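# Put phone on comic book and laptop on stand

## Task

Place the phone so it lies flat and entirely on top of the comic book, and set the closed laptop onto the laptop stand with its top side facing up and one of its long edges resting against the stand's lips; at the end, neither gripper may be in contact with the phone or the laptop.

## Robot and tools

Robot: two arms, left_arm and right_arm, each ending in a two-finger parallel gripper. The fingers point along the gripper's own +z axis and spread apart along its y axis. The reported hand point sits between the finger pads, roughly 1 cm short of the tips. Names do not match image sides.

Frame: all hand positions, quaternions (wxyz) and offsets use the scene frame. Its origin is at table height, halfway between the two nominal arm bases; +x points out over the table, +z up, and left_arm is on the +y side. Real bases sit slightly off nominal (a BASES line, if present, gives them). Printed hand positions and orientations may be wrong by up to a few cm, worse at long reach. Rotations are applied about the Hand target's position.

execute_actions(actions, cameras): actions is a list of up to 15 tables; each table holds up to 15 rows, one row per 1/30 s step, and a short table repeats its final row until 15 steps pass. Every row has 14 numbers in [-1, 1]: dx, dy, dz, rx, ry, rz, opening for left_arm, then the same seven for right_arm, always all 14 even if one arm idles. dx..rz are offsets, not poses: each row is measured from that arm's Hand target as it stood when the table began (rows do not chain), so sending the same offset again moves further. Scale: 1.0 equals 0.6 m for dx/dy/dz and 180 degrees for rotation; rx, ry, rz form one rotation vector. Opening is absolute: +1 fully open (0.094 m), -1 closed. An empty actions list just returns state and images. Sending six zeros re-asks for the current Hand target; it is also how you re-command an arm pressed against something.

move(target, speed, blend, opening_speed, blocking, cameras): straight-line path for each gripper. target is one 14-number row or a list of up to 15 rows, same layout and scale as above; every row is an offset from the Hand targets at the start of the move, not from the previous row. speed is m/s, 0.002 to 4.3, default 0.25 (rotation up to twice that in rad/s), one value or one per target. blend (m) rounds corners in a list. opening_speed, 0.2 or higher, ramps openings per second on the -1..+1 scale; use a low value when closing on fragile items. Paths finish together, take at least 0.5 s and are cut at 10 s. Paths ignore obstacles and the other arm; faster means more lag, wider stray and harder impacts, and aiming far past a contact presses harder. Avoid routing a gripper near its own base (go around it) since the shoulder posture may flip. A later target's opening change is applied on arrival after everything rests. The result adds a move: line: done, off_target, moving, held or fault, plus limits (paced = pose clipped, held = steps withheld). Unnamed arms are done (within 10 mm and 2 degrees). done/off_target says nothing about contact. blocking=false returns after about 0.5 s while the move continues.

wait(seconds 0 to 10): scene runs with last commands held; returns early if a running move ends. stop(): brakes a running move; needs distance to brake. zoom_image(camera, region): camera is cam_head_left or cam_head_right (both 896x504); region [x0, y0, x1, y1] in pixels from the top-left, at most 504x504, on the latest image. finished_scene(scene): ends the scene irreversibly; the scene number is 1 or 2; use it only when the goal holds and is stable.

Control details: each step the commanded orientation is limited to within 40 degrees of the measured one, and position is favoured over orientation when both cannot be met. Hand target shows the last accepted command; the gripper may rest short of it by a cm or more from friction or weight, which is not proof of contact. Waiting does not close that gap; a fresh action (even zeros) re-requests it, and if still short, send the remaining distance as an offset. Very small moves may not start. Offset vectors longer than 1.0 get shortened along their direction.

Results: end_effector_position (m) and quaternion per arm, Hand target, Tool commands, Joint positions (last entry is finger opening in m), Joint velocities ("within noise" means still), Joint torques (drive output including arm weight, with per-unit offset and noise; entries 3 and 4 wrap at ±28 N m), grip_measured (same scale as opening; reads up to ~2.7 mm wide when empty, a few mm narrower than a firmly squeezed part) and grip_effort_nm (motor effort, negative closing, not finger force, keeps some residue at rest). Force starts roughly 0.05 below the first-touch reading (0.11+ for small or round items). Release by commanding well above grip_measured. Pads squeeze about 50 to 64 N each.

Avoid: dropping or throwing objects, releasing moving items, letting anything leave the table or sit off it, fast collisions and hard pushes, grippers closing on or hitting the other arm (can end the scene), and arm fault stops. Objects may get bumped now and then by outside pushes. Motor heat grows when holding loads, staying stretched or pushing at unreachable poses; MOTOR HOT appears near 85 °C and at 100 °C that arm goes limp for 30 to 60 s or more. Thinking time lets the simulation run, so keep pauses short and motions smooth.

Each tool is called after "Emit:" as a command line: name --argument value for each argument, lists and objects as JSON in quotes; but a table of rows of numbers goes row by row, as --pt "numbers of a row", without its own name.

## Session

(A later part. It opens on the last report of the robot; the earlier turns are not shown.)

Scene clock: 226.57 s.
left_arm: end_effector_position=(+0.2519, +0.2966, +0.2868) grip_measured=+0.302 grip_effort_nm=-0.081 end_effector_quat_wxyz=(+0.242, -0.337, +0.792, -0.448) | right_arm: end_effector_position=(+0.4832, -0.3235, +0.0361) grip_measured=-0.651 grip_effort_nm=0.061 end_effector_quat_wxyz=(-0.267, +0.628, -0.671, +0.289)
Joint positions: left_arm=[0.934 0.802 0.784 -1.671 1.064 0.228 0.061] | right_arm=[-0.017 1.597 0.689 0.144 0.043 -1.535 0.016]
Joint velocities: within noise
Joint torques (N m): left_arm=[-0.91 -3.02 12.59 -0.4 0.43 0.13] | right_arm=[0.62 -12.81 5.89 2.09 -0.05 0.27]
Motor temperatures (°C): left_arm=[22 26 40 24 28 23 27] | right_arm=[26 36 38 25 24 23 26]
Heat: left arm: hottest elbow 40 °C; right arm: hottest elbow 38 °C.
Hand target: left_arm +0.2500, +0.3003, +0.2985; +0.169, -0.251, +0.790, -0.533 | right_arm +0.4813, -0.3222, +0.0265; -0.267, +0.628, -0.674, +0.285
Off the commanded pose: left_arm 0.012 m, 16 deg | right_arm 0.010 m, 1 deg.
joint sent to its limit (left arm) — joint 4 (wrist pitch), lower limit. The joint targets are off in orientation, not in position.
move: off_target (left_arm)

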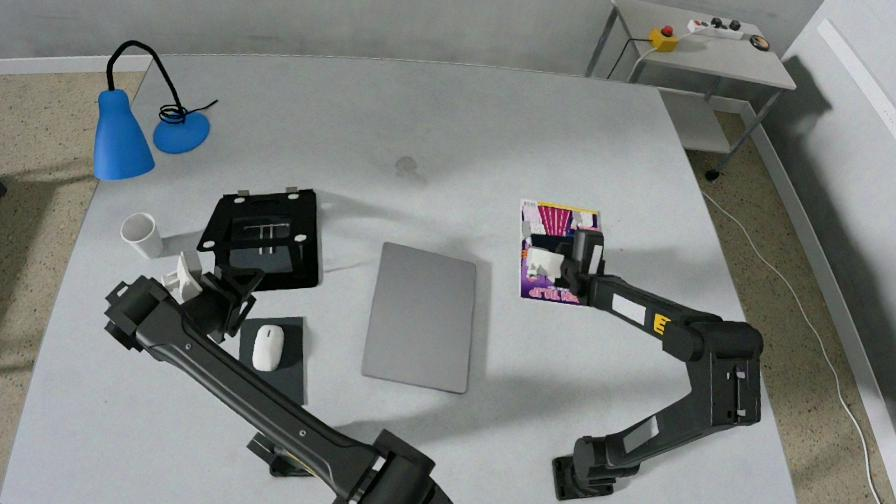

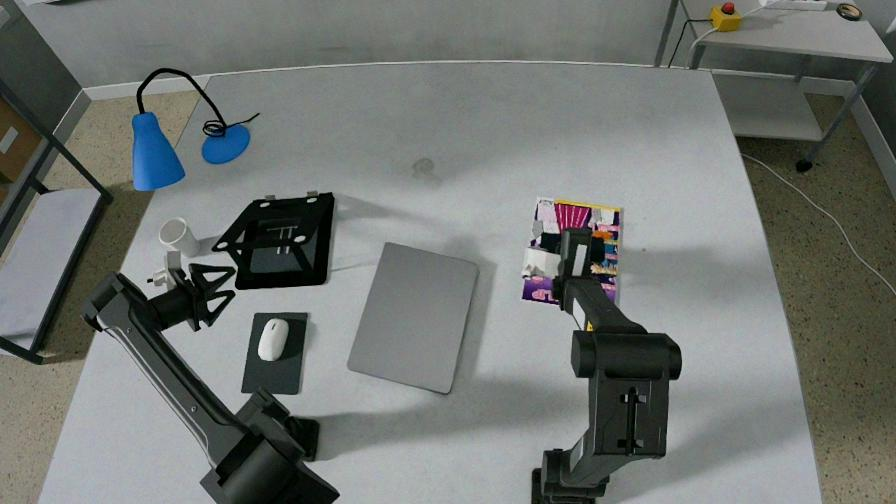

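Emit:
move --target '[0,0,0,0,0,0,0.3,-0.1,0,0.02,0,0,0,-0.65]' --speed 0.06 --cameras '["cam_head_left","cam_head_right"]'

Emit:
zoom_image --camera "cam_head_right" --region '[520, 190, 630, 320]'

Emit:
zoom_image --camera "cam_head_left" --region '[510, 190, 620, 320]'

Scene clock: 231.67 s.
left_arm: end_effector_position=(+0.2519, +0.2966, +0.2868) grip_measured=+0.302 grip_effort_nm=-0.081 end_effector_quat_wxyz=(+0.242, -0.337, +0.792, -0.448) | right_arm: end_effector_position=(+0.4264, -0.3227, +0.0380) grip_measured=-0.651 grip_effort_nm=0.061 end_effector_quat_wxyz=(-0.265, +0.630, -0.672, +0.286)
Joint positions: left_arm=[0.934 0.802 0.784 -1.671 1.064 0.228 0.061] | right_arm=[-0.017 1.464 0.54 0.153 0.043 -1.535 0.016]
Joint velocities: within noise
Joint torques (N m): left_arm=[-0.91 -3.78 12.44 -0.36 0.44 0.14] | right_arm=[0.56 -13.1 5.35 1.37 -0.07 0.26]
Motor temperatures (°C): left_arm=[22 26 40 24 28 23 27] | right_arm=[26 36 38 25 24 23 26]
Heat: left arm: hottest elbow 40 °C; right arm: hottest elbow 38 °C.
Hand target: left_arm +0.2500, +0.3003, +0.2985; +0.169, -0.251, +0.790, -0.533 | right_arm +0.4213, -0.3222, +0.0385; -0.267, +0.628, -0.674, +0.285
Off the commanded pose: left_arm 0.012 m, 16 deg | right_arm 0.005 m, 0 deg.
joint sent to its limit (left arm) — joint 4 (wrist pitch), lower limit. The joint targets are off in orientation, not in position.
move: off_target (left_arm)

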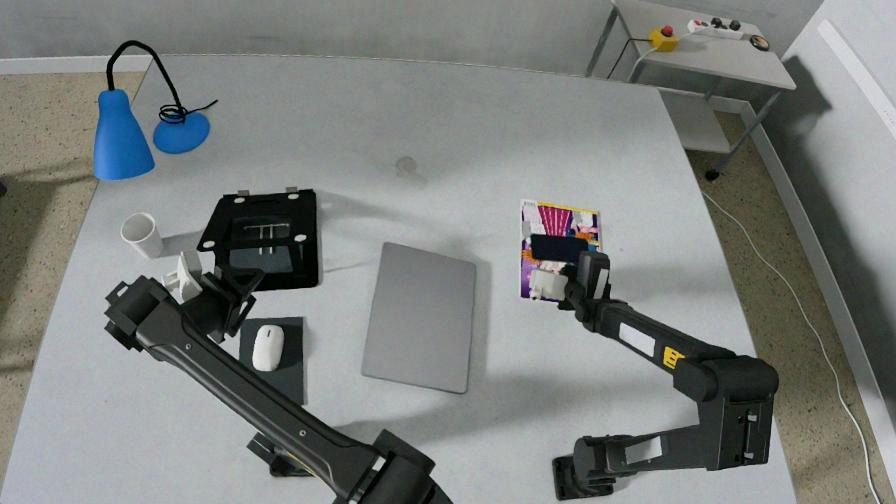

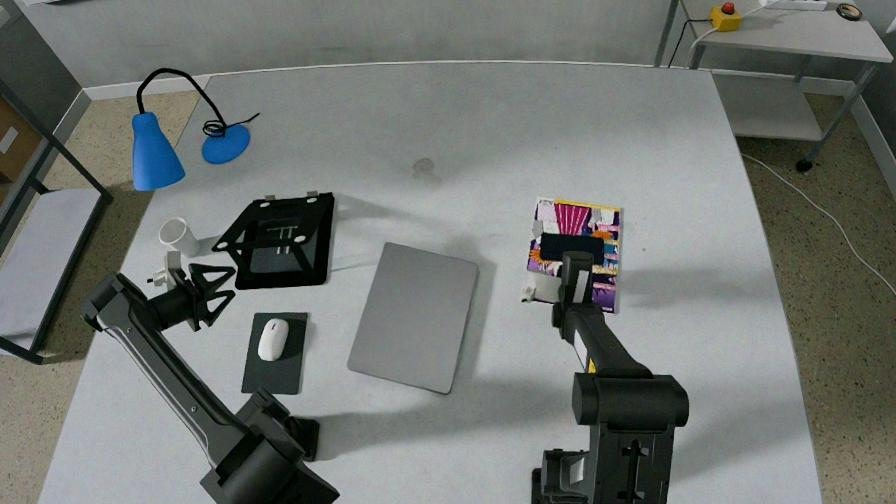

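Scaled by 3.877.

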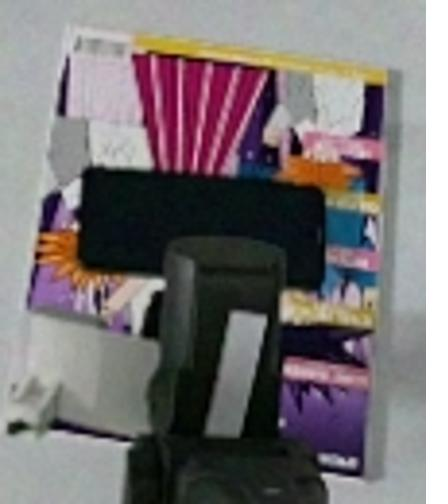

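Scaled by 3.877.

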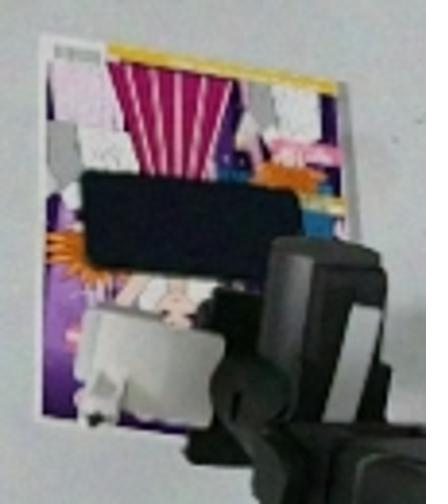

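Emit:
move --target '[0.058,-0.15,-0.314,-0.005,-0.003,-0.0905,0.34,-0.185,-0.167,0.27,0,0,0,-0.65]' --speed 0.2

Emit:
zoom_image --camera "cam_head_left" --region '[250, 220, 490, 400]'

Emit:
zoom_image --camera "cam_head_right" --region '[250, 220, 490, 400]'

Scene clock: 256.30 s.
left_arm: end_effector_position=(+0.2854, +0.2145, +0.1128) grip_measured=+0.338 grip_effort_nm=0.134 end_effector_quat_wxyz=(+0.099, -0.137, +0.814, -0.556) | right_arm: end_effector_position=(+0.2976, -0.4117, +0.1666) grip_measured=-0.651 grip_effort_nm=0.061 end_effector_quat_wxyz=(-0.258, +0.633, -0.683, +0.258)
Joint positions: left_arm=[0.522 1.348 0.545 -1.255 1.149 0.534 0.063] | right_arm=[-0.44 0.831 0.547 -0.58 -0.267 -1.831 0.016]
Joint velocities: within noise
Joint torques (N m): left_arm=[-3.14 -5.89 5.86 0.12 0.65 -0.01] | right_arm=[-0.44 -5.36 13.89 0.72 -0.23 0.11]
Motor temperatures (°C): left_arm=[22 26 40 24 28 23 27] | right_arm=[26 35 38 25 24 23 26]
Heat: left arm: hottest elbow 40 °C; right arm: hottest elbow 38 °C.
Hand target: left_arm +0.2847, +0.2101, +0.1101; +0.093, -0.135, +0.813, -0.559 | right_arm +0.3104, -0.4224, +0.2005; -0.267, +0.628, -0.674, +0.285
Off the commanded pose: left_arm 0.005 m, 1 deg | right_arm 0.038 m, 4 deg.
move: off_target (right_arm)

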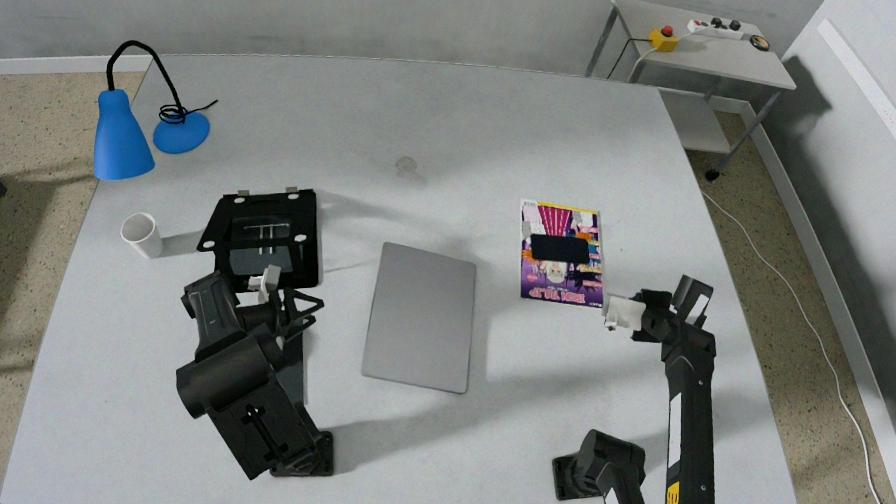

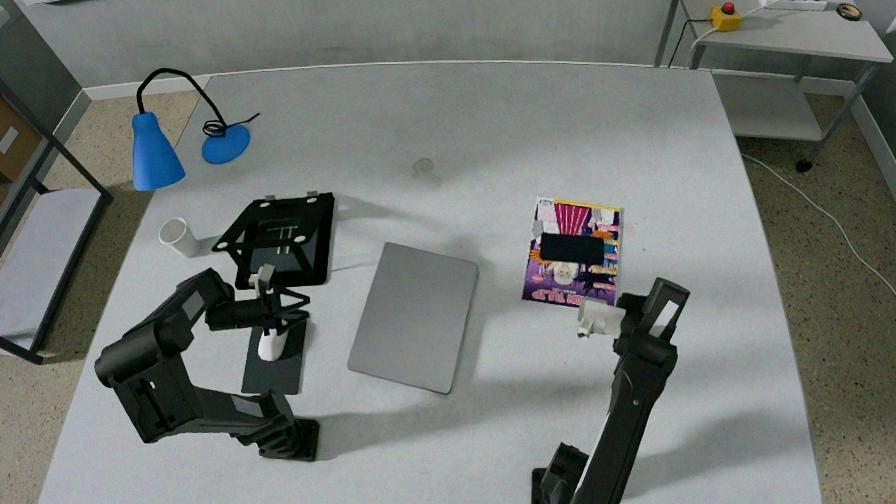

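Scaled by 2.100.

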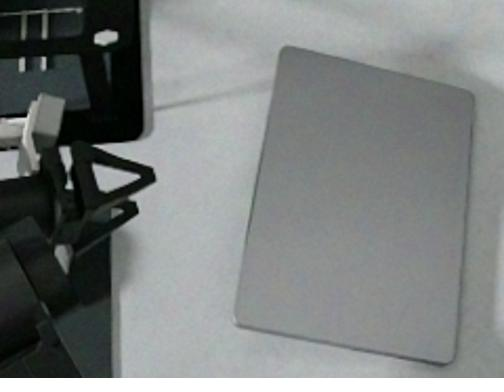

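Scaled by 2.100.

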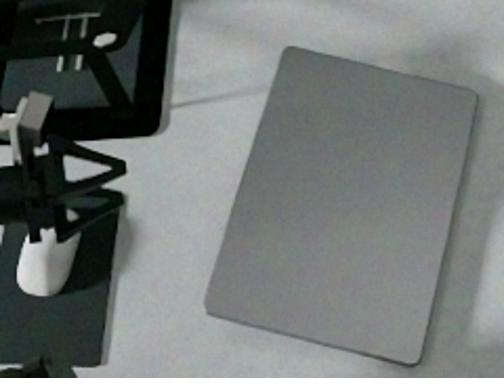

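Emit:
move --target '[0.049,-0.125,-0.1,0,0,0,0.34,0,0,0,0,0,0,-0.65]' --speed 0.15

Emit:
zoom_image --camera "cam_head_left" --region '[250, 220, 490, 400]'

Emit:
zoom_image --camera "cam_head_right" --region '[250, 220, 490, 400]'

Scene clock: 264.33 s.
left_arm: end_effector_position=(+0.3163, +0.1394, +0.0475) grip_measured=+0.338 grip_effort_nm=0.129 end_effector_quat_wxyz=(+0.090, -0.143, +0.812, -0.559) | right_arm: end_effector_position=(+0.2975, -0.4115, +0.1666) grip_measured=-0.651 grip_effort_nm=0.061 end_effector_quat_wxyz=(-0.258, +0.633, -0.683, +0.257)
Joint positions: left_arm=[0.177 1.421 0.348 -0.179 1.183 -0.358 0.063] | right_arm=[-0.44 0.831 0.547 -0.581 -0.267 -1.832 0.016]
Joint velocities: within noise
Joint torques (N m): left_arm=[-2.84 -9.35 4.66 1.35 0.42 0.03] | right_arm=[-0.32 -5.36 13.87 0.79 -0.22 0.13]
Motor temperatures (°C): left_arm=[22 26 40 24 28 23 27] | right_arm=[26 35 41 25 24 23 26]
Heat: left arm: hottest elbow 40 °C; right arm: hottest elbow 41 °C.
Hand target: left_arm +0.3142, +0.1351, +0.0501; +0.093, -0.135, +0.813, -0.559 | right_arm +0.3104, -0.4223, +0.2006; -0.267, +0.628, -0.674, +0.285
Off the commanded pose: left_arm 0.005 m, 1 deg | right_arm 0.038 m, 4 deg.
move: off_target (right_arm)

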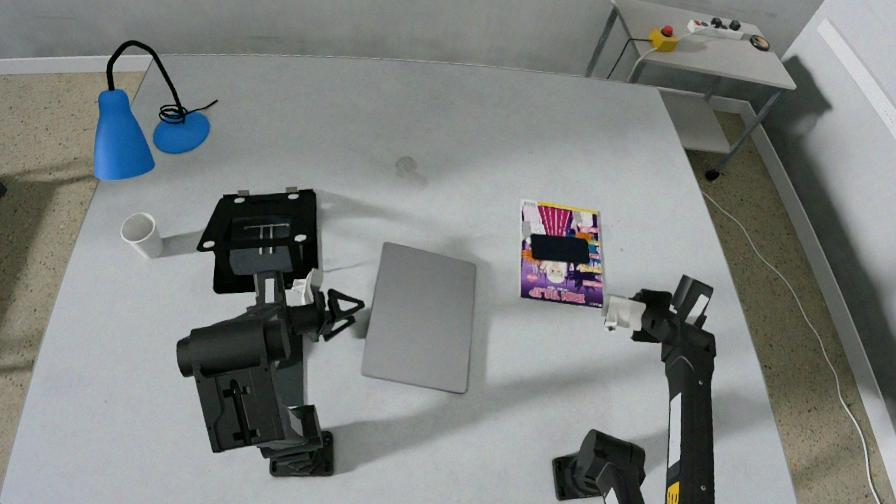

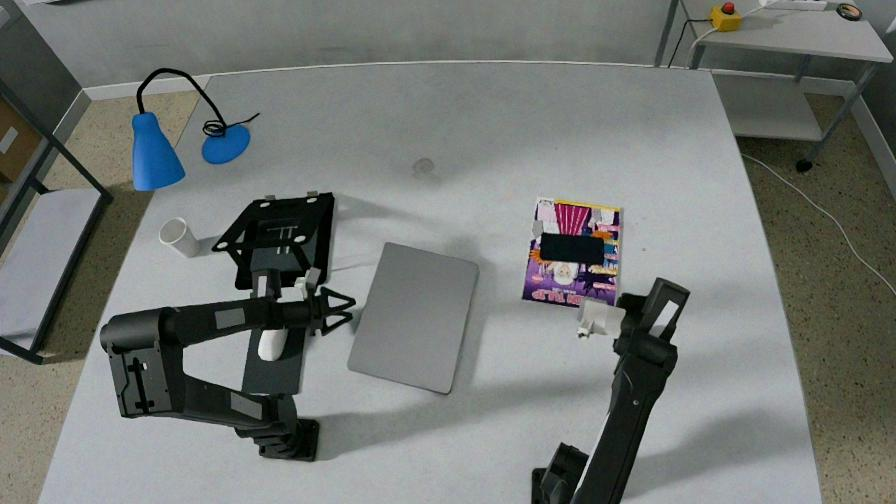

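Scaled by 2.100.

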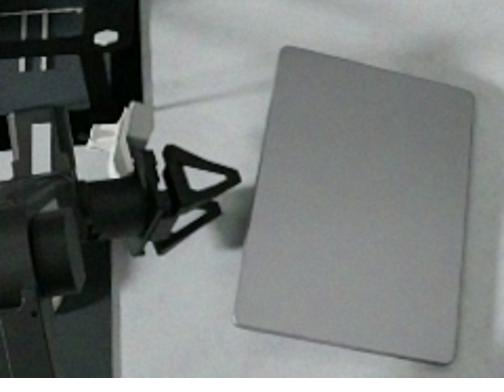

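Scaled by 2.100.

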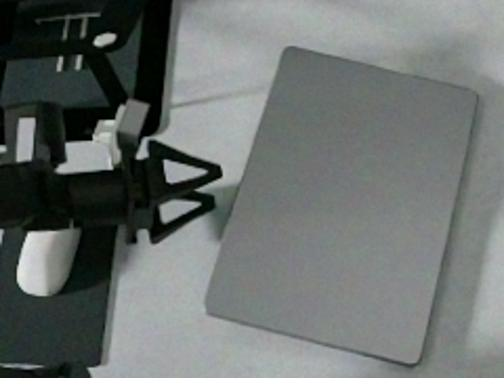

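Emit:
move --target '[0.03,-0.085,0,0,0,0,0.34,0,0,0,0,0,0,-0.65]' --speed 0.06

Emit:
zoom_image --camera "cam_head_left" --region '[250, 220, 490, 400]'

Emit:
zoom_image --camera "cam_head_right" --region '[250, 220, 490, 400]'

Scene clock: 272.20 s.
left_arm: end_effector_position=(+0.3368, +0.0885, +0.0539) grip_measured=+0.338 grip_effort_nm=0.129 end_effector_quat_wxyz=(+0.100, -0.136, +0.812, -0.558) | right_arm: end_effector_position=(+0.2975, -0.4115, +0.1666) grip_measured=-0.651 grip_effort_nm=0.061 end_effector_quat_wxyz=(-0.258, +0.633, -0.683, +0.257)
Joint positions: left_arm=[-0.039 1.435 0.31 0.289 1.069 -0.789 0.063] | right_arm=[-0.44 0.831 0.547 -0.581 -0.267 -1.832 0.016]
Joint velocities: within noise
Joint torques (N m): left_arm=[-2.9 -7.47 4.66 1.88 0.32 0] | right_arm=[-0.38 -5.25 13.89 0.81 -0.22 0.13]
Motor temperatures (°C): left_arm=[22 26 39 24 28 23 27] | right_arm=[26 34 44 25 24 23 26]
Heat: left arm: hottest elbow 39 °C; right arm: hottest elbow 44 °C.
Hand target: left_arm +0.3321, +0.0841, +0.0501; +0.093, -0.135, +0.813, -0.559 | right_arm +0.3104, -0.4223, +0.2005; -0.267, +0.628, -0.674, +0.285
Off the commanded pose: left_arm 0.007 m, 1 deg | right_arm 0.038 m, 4 deg.
move: off_target (right_arm)

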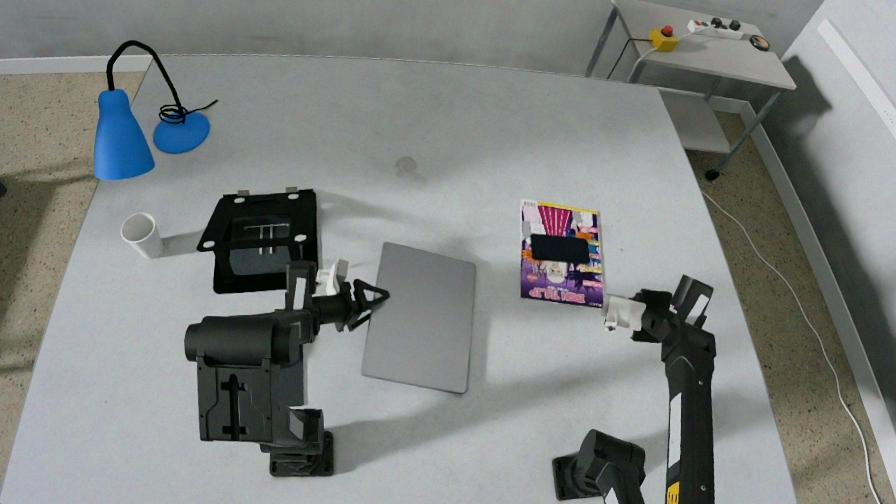

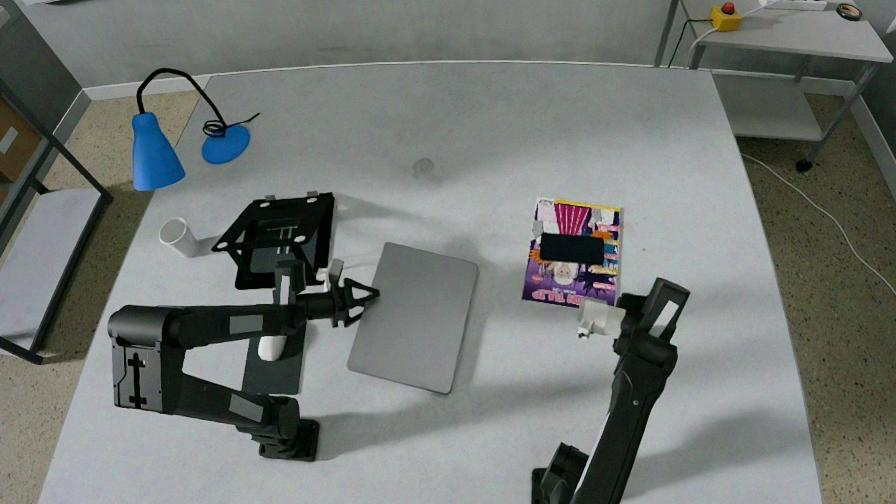

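Scaled by 2.100.

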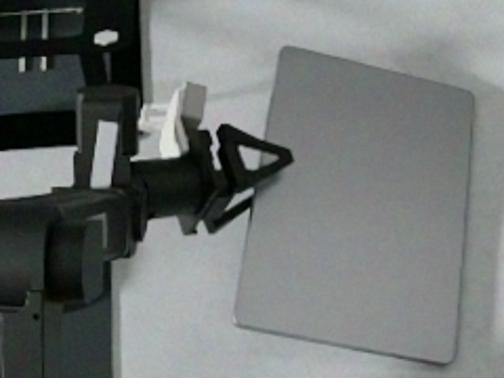

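Scaled by 2.100.

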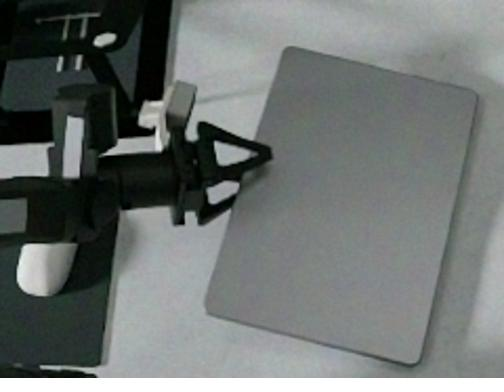

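Emit:
move --target '[0,0,0,0,0,0,-0.9,0,0,0,0,0,0,-0.95]' --opening_speed 0.4

Emit:
zoom_image --camera "cam_head_left" --region '[250, 220, 490, 400]'

Emit:
zoom_image --camera "cam_head_right" --region '[250, 220, 490, 400]'

Scene clock: 280.00 s.
left_arm: end_effector_position=(+0.3354, +0.0894, +0.0481) grip_measured=-0.570 grip_effort_nm=-1.004 end_effector_quat_wxyz=(+0.106, -0.128, +0.817, -0.552) | right_arm: end_effector_position=(+0.2975, -0.4117, +0.1666) grip_measured=-0.949 grip_effort_nm=-0.085 end_effector_quat_wxyz=(-0.258, +0.633, -0.683, +0.257)
Joint positions: left_arm=[-0.039 1.45 0.306 0.295 1.059 -0.756 0.02] | right_arm=[-0.441 0.831 0.547 -0.581 -0.267 -1.832 0.002]
Joint velocities: within noise
Joint torques (N m): left_arm=[-2.14 -9 5.04 1.72 0.69 -0.36] | right_arm=[-0.44 -5.3 13.9 0.76 -0.22 0.13]
Motor temperatures (°C): left_arm=[22 26 39 24 28 23 27] | right_arm=[26 34 47 25 24 23 26]
Heat: left arm: hottest elbow 39 °C; right arm: hottest elbow 47 °C.
Hand target: left_arm +0.3321, +0.0842, +0.0500; +0.093, -0.135, +0.813, -0.559 | right_arm +0.3104, -0.4225, +0.2005; -0.267, +0.628, -0.674, +0.285
Off the commanded pose: left_arm 0.006 m, 2 deg | right_arm 0.038 m, 4 deg.
move: off_target (right_arm)

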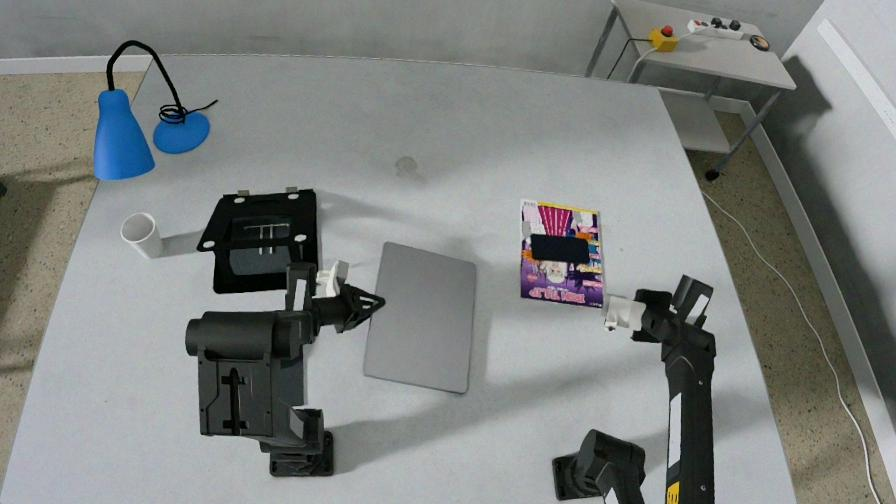

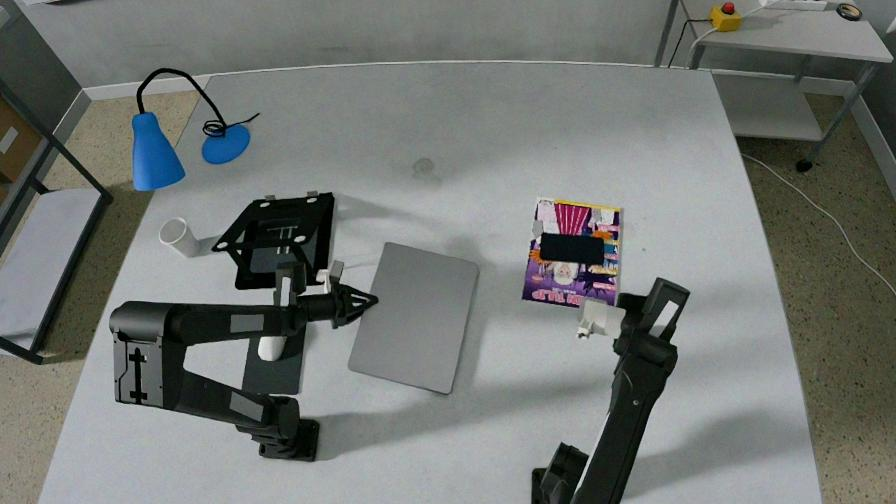

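Scaled by 2.100.

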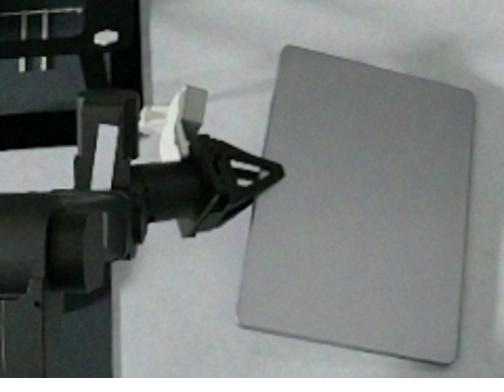

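Scaled by 2.100.

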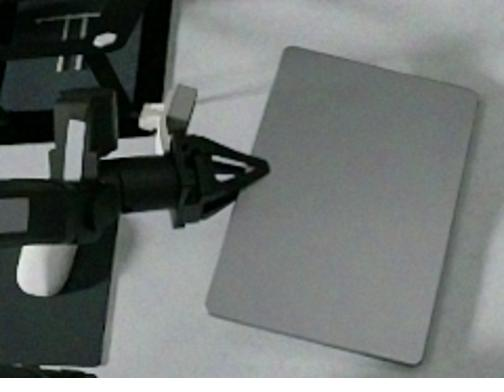

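Emit:
move --target '[0,0,0.3,0,0,0,-0.9,0,0,0,0,0,0,-0.95]' --speed 0.12

Scene clock: 296.83 s.
left_arm: end_effector_position=(+0.2880, +0.0904, +0.1436) grip_measured=-0.621 grip_effort_nm=-1.009 end_effector_quat_wxyz=(+0.035, -0.178, +0.835, -0.520) | right_arm: end_effector_position=(+0.2975, -0.4117, +0.1667) grip_measured=-0.949 grip_effort_nm=-0.085 end_effector_quat_wxyz=(-0.258, +0.633, -0.683, +0.258)
Joint positions: left_arm=[-0.052 0.914 0.407 -0.539 1.015 -0.74 0.018] | right_arm=[-0.441 0.831 0.547 -0.581 -0.267 -1.832 0.002]
Joint velocities: within noise
Joint torques (N m): left_arm=[-1.44 -7.47 22.84 1.35 2.57 -0.43] | right_arm=[-0.32 -5.25 13.89 0.79 -0.22 0.13]
Motor temperatures (°C): left_arm=[22 26 38 24 29 24 28] | right_arm=[26 34 51 25 24 23 26]
Heat: left arm: hottest elbow 38 °C; right arm: hottest elbow 51 °C.
Hand target: left_arm +0.3321, +0.0842, +0.2301; +0.093, -0.135, +0.813, -0.559 | right_arm +0.3104, -0.4225, +0.2005; -0.267, +0.628, -0.674, +0.285
Off the commanded pose: left_arm 0.097 m, 10 deg | right_arm 0.038 m, 3 deg.
move: off_target (left_arm, right_arm)

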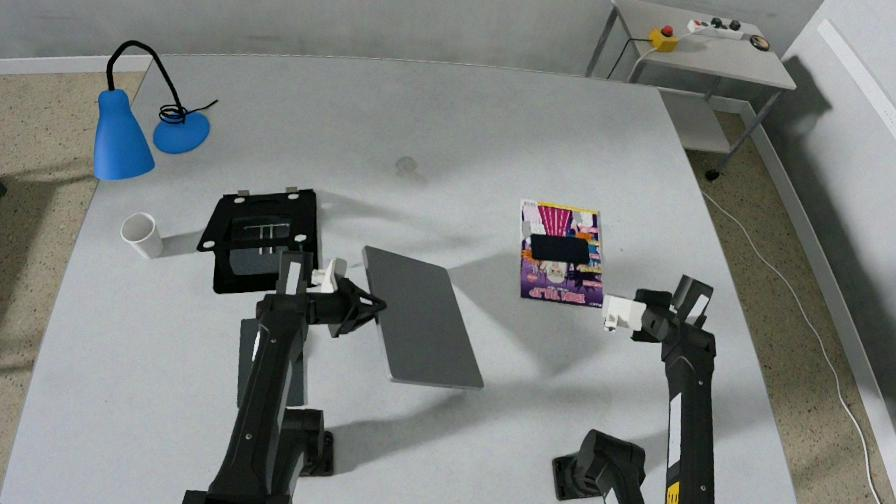

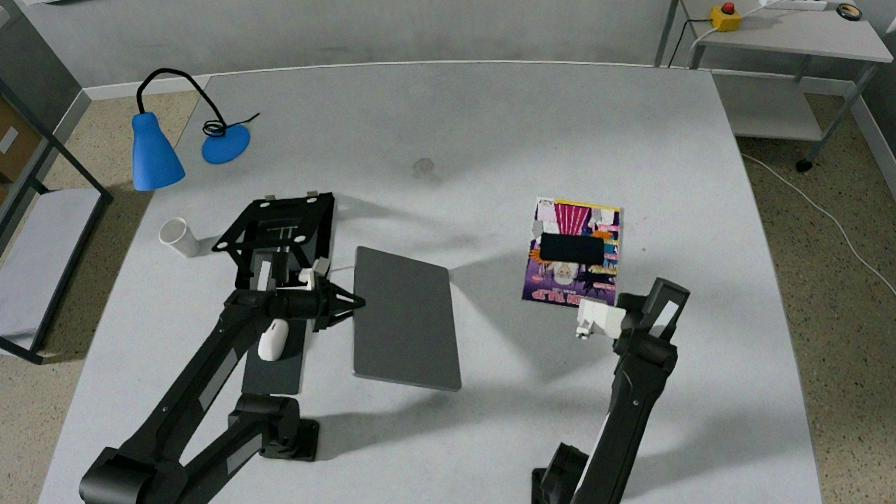

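Emit:
move --pt "0.0 0.05 0.25 0 0 0 -0.9 0 0 0 0 0 0 -0.95" --pt "0.05 0.36 0.3 0 0 0.49 -0.9 0 0 0 0 0 0 -0.95" --speed 0.17 --blend 0.03

Scene clock: 315.87 s.
left_arm: end_effector_position=(+0.3401, +0.3021, +0.3132) grip_measured=-0.621 grip_effort_nm=-1.009 end_effector_quat_wxyz=(-0.381, +0.699, -0.555, +0.243) | right_arm: end_effector_position=(+0.2975, -0.4117, +0.1667) grip_measured=-0.949 grip_effort_nm=-0.085 end_effector_quat_wxyz=(-0.258, +0.633, -0.683, +0.258)
Joint positions: left_arm=[0.054 0.584 0.751 -0.815 -0.2 -1.617 0.018] | right_arm=[-0.441 0.831 0.547 -0.581 -0.267 -1.832 0.002]
Joint velocities: within noise
Joint torques (N m): left_arm=[-2.67 -6.24 20.04 6.16 -0.37 -0.34] | right_arm=[-0.32 -5.25 13.89 0.8 -0.21 0.13]
Motor temperatures (°C): left_arm=[22 26 44 24 35 24 28] | right_arm=[26 33 54 25 24 23 26]
Heat: left arm: hottest elbow 44 °C; right arm: hottest elbow 54 °C.
Hand target: left_arm +0.3621, +0.3002, +0.4102; -0.456, +0.663, -0.490, +0.337 | right_arm +0.3104, -0.4225, +0.2005; -0.267, +0.628, -0.674, +0.285
Off the commanded pose: left_arm 0.099 m, 16 deg | right_arm 0.038 m, 3 deg.
move: off_target (left_arm, right_arm)

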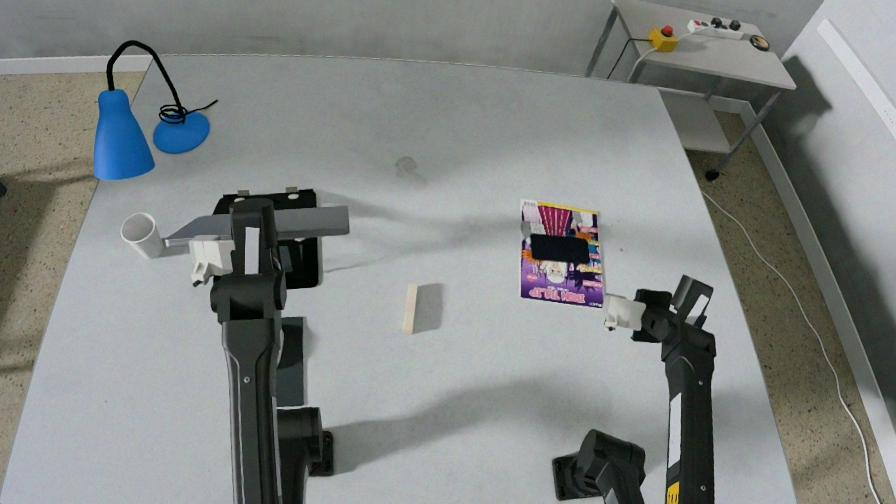

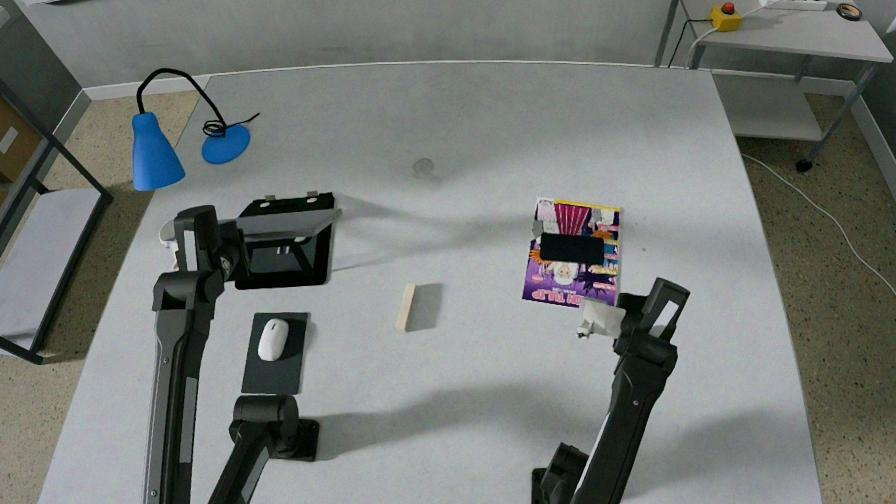

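Emit:
move --target '[0.1,0.19,-0.06,0,0,0.01,-0.9,0,0,0,0,0,0,-0.95]' --speed 0.12

Emit:
zoom_image --camera "cam_head_left" --region '[110, 160, 370, 310]'

Emit:
zoom_image --camera "cam_head_right" --region '[110, 160, 370, 310]'

Scene clock: 323.70 s.
left_arm: end_effector_position=(+0.3971, +0.4002, +0.2717) grip_measured=-0.621 grip_effort_nm=-1.009 end_effector_quat_wxyz=(-0.360, +0.725, -0.523, +0.266) | right_arm: end_effector_position=(+0.2975, -0.4117, +0.1667) grip_measured=-0.949 grip_effort_nm=-0.081 end_effector_quat_wxyz=(-0.258, +0.633, -0.683, +0.258)
Joint positions: left_arm=[0.429 0.851 0.744 -0.54 0.117 -1.494 0.018] | right_arm=[-0.441 0.831 0.547 -0.581 -0.267 -1.832 0.002]
Joint velocities: within noise
Joint torques (N m): left_arm=[-1.2 -10.52 19.38 6.27 0.53 -0.11] | right_arm=[-0.38 -5.3 13.89 0.81 -0.22 0.13]
Motor temperatures (°C): left_arm=[22 27 46 24 32 24 28] | right_arm=[26 33 55 25 24 23 26]
Heat: left arm: hottest elbow 46 °C; right arm: hottest elbow 55 °C.
Hand target: left_arm +0.4221, +0.4142, +0.3739; -0.461, +0.670, -0.479, +0.329 | right_arm +0.3104, -0.4225, +0.2005; -0.267, +0.628, -0.674, +0.285
Off the commanded pose: left_arm 0.106 m, 16 deg | right_arm 0.038 m, 3 deg.
move: off_target (left_arm, right_arm)

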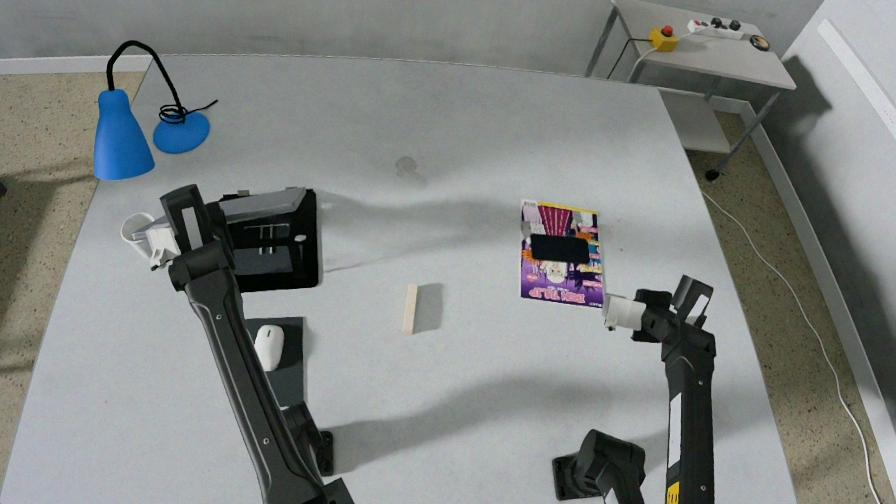

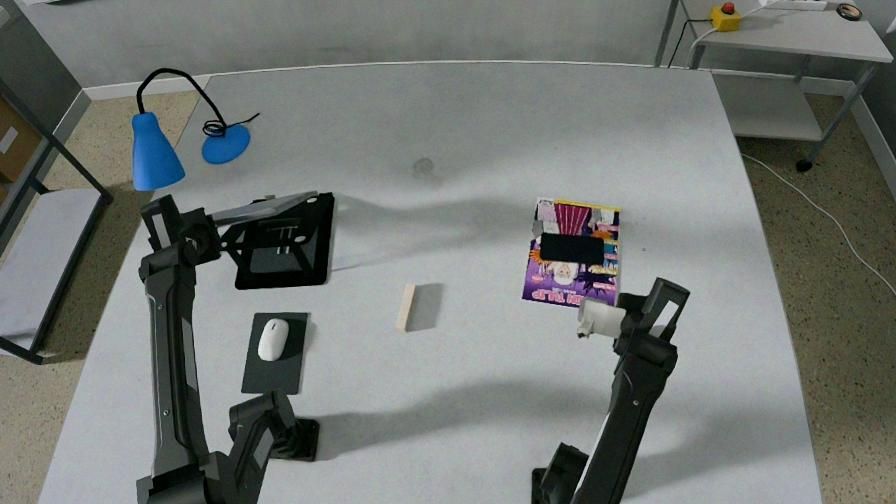

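Scaled by 1.938.

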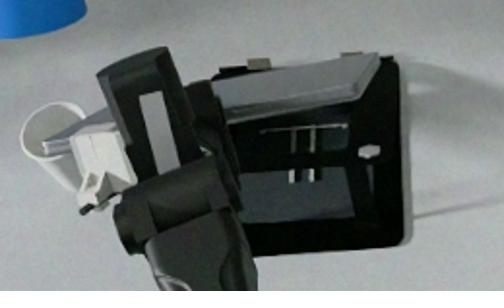

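Scaled by 1.938.

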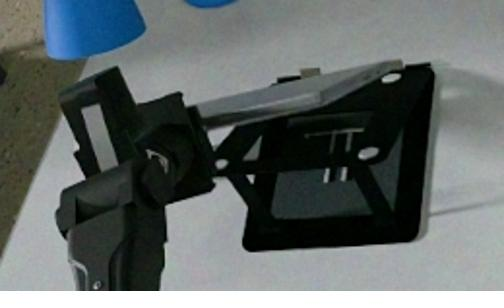

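Emit:
move --target '[0.045,-0.025,-0.11,0,0,-0.034,-0.9,0,0,0,0,0,0,-0.95]' --speed 0.1

Emit:
zoom_image --camera "cam_head_left" --region '[110, 160, 370, 310]'

Emit:
zoom_image --camera "cam_head_right" --region '[110, 160, 370, 310]'

Scene clock: 334.70 s.
left_arm: end_effector_position=(+0.4175, +0.3959, +0.2191) grip_measured=-0.622 grip_effort_nm=-1.009 end_effector_quat_wxyz=(-0.356, +0.701, -0.544, +0.292) | right_arm: end_effector_position=(+0.2975, -0.4117, +0.1667) grip_measured=-0.949 grip_effort_nm=-0.081 end_effector_quat_wxyz=(-0.258, +0.633, -0.683, +0.258)
Joint positions: left_arm=[0.426 0.941 0.635 -0.32 0.187 -1.463 0.018] | right_arm=[-0.441 0.831 0.547 -0.581 -0.267 -1.832 0.002]
Joint velocities: within noise
Joint torques (N m): left_arm=[-2.9 -11.4 17.31 6.05 0.77 -0.19] | right_arm=[-0.38 -5.25 13.87 0.79 -0.21 0.13]
Motor temperatures (°C): left_arm=[22 27 47 25 31 24 28] | right_arm=[26 33 56 25 24 23 25]
Heat: left arm: hottest elbow 47 °C; right arm: hottest elbow 56 °C.
Hand target: left_arm +0.4491, +0.3992, +0.3082; -0.443, +0.644, -0.514, +0.353 | right_arm +0.3104, -0.4225, +0.2005; -0.267, +0.628, -0.674, +0.285
Off the commanded pose: left_arm 0.094 m, 14 deg | right_arm 0.038 m, 3 deg.
move: off_target (left_arm, right_arm)

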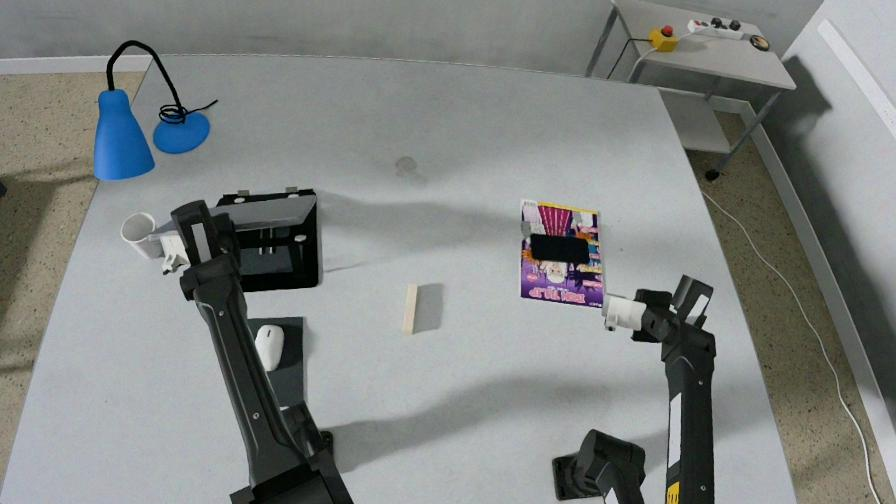

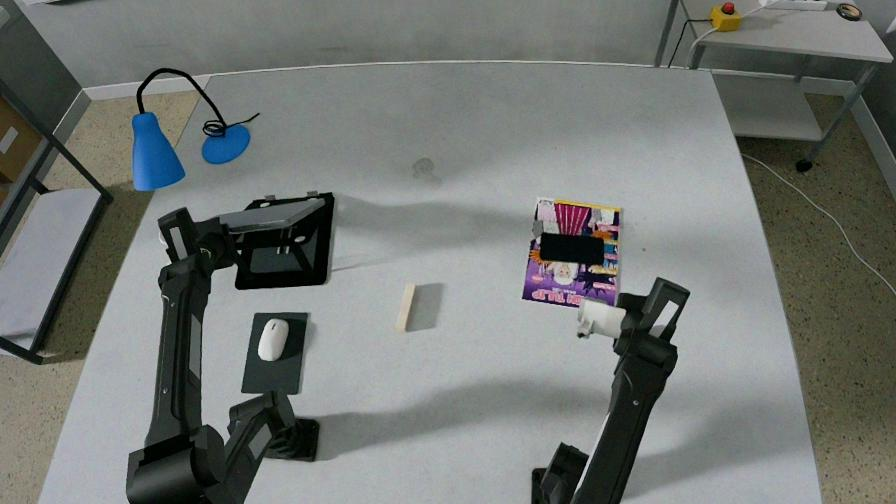

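Scaled by 1.938.

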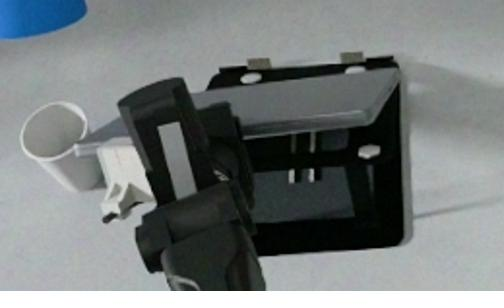

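Scaled by 1.938.

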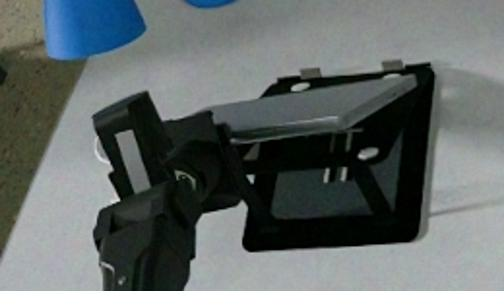

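Emit:
move --target '[0.075,-0.033,-0.03,0,0,-0.017,-0.9,0,0,0,0,0,0,-0.95]' --speed 0.08

Emit:
zoom_image --camera "cam_head_left" --region '[110, 160, 370, 310]'

Emit:
zoom_image --camera "cam_head_right" --region '[110, 160, 370, 310]'

Scene clock: 341.40 s.
left_arm: end_effector_position=(+0.4509, +0.3784, +0.1934) grip_measured=-0.623 grip_effort_nm=-1.009 end_effector_quat_wxyz=(-0.354, +0.683, -0.567, +0.295) | right_arm: end_effector_position=(+0.2975, -0.4117, +0.1667) grip_measured=-0.949 grip_effort_nm=-0.081 end_effector_quat_wxyz=(-0.258, +0.633, -0.683, +0.258)
Joint positions: left_arm=[0.346 1.057 0.63 -0.194 0.157 -1.462 0.018] | right_arm=[-0.441 0.831 0.547 -0.581 -0.267 -1.832 0.002]
Joint velocities: within noise
Joint torques (N m): left_arm=[-3.84 -11.93 19.02 5.2 0.74 -0.37] | right_arm=[-0.44 -5.25 13.89 0.79 -0.22 0.13]
Motor temperatures (°C): left_arm=[22 27 48 25 30 24 28] | right_arm=[26 33 56 25 24 23 25]
Heat: left arm: hottest elbow 48 °C; right arm: hottest elbow 56 °C.
Hand target: left_arm +0.4941, +0.3793, +0.2900; -0.433, +0.630, -0.531, +0.365 | right_arm +0.3104, -0.4225, +0.2005; -0.267, +0.628, -0.674, +0.285
Off the commanded pose: left_arm 0.106 m, 14 deg | right_arm 0.038 m, 3 deg.
move: off_target (left_arm, right_arm)

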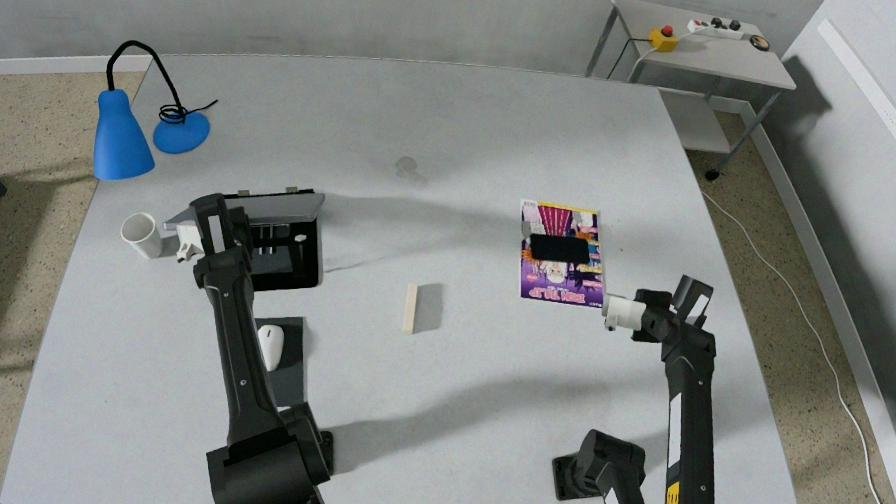

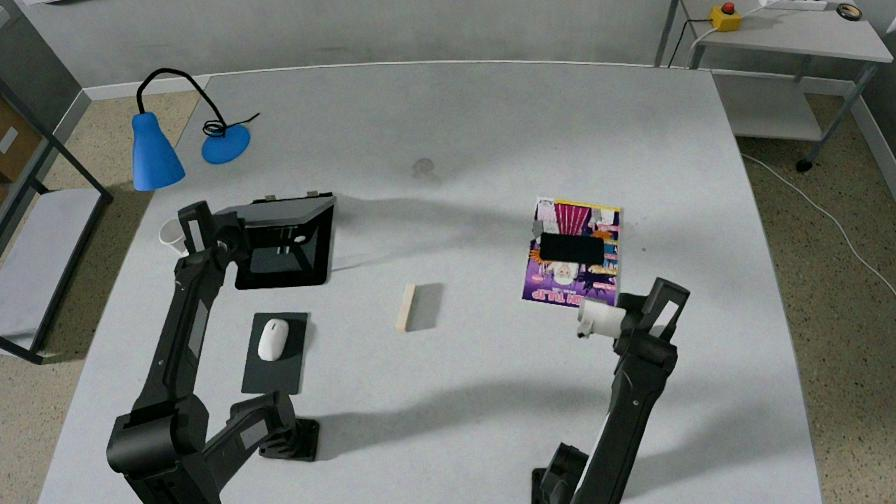

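Scaled by 1.938.

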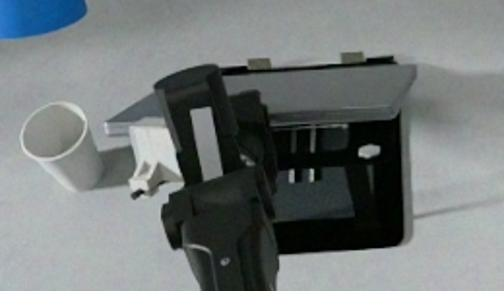

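Scaled by 1.938.

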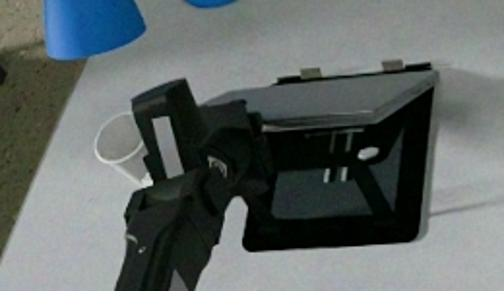

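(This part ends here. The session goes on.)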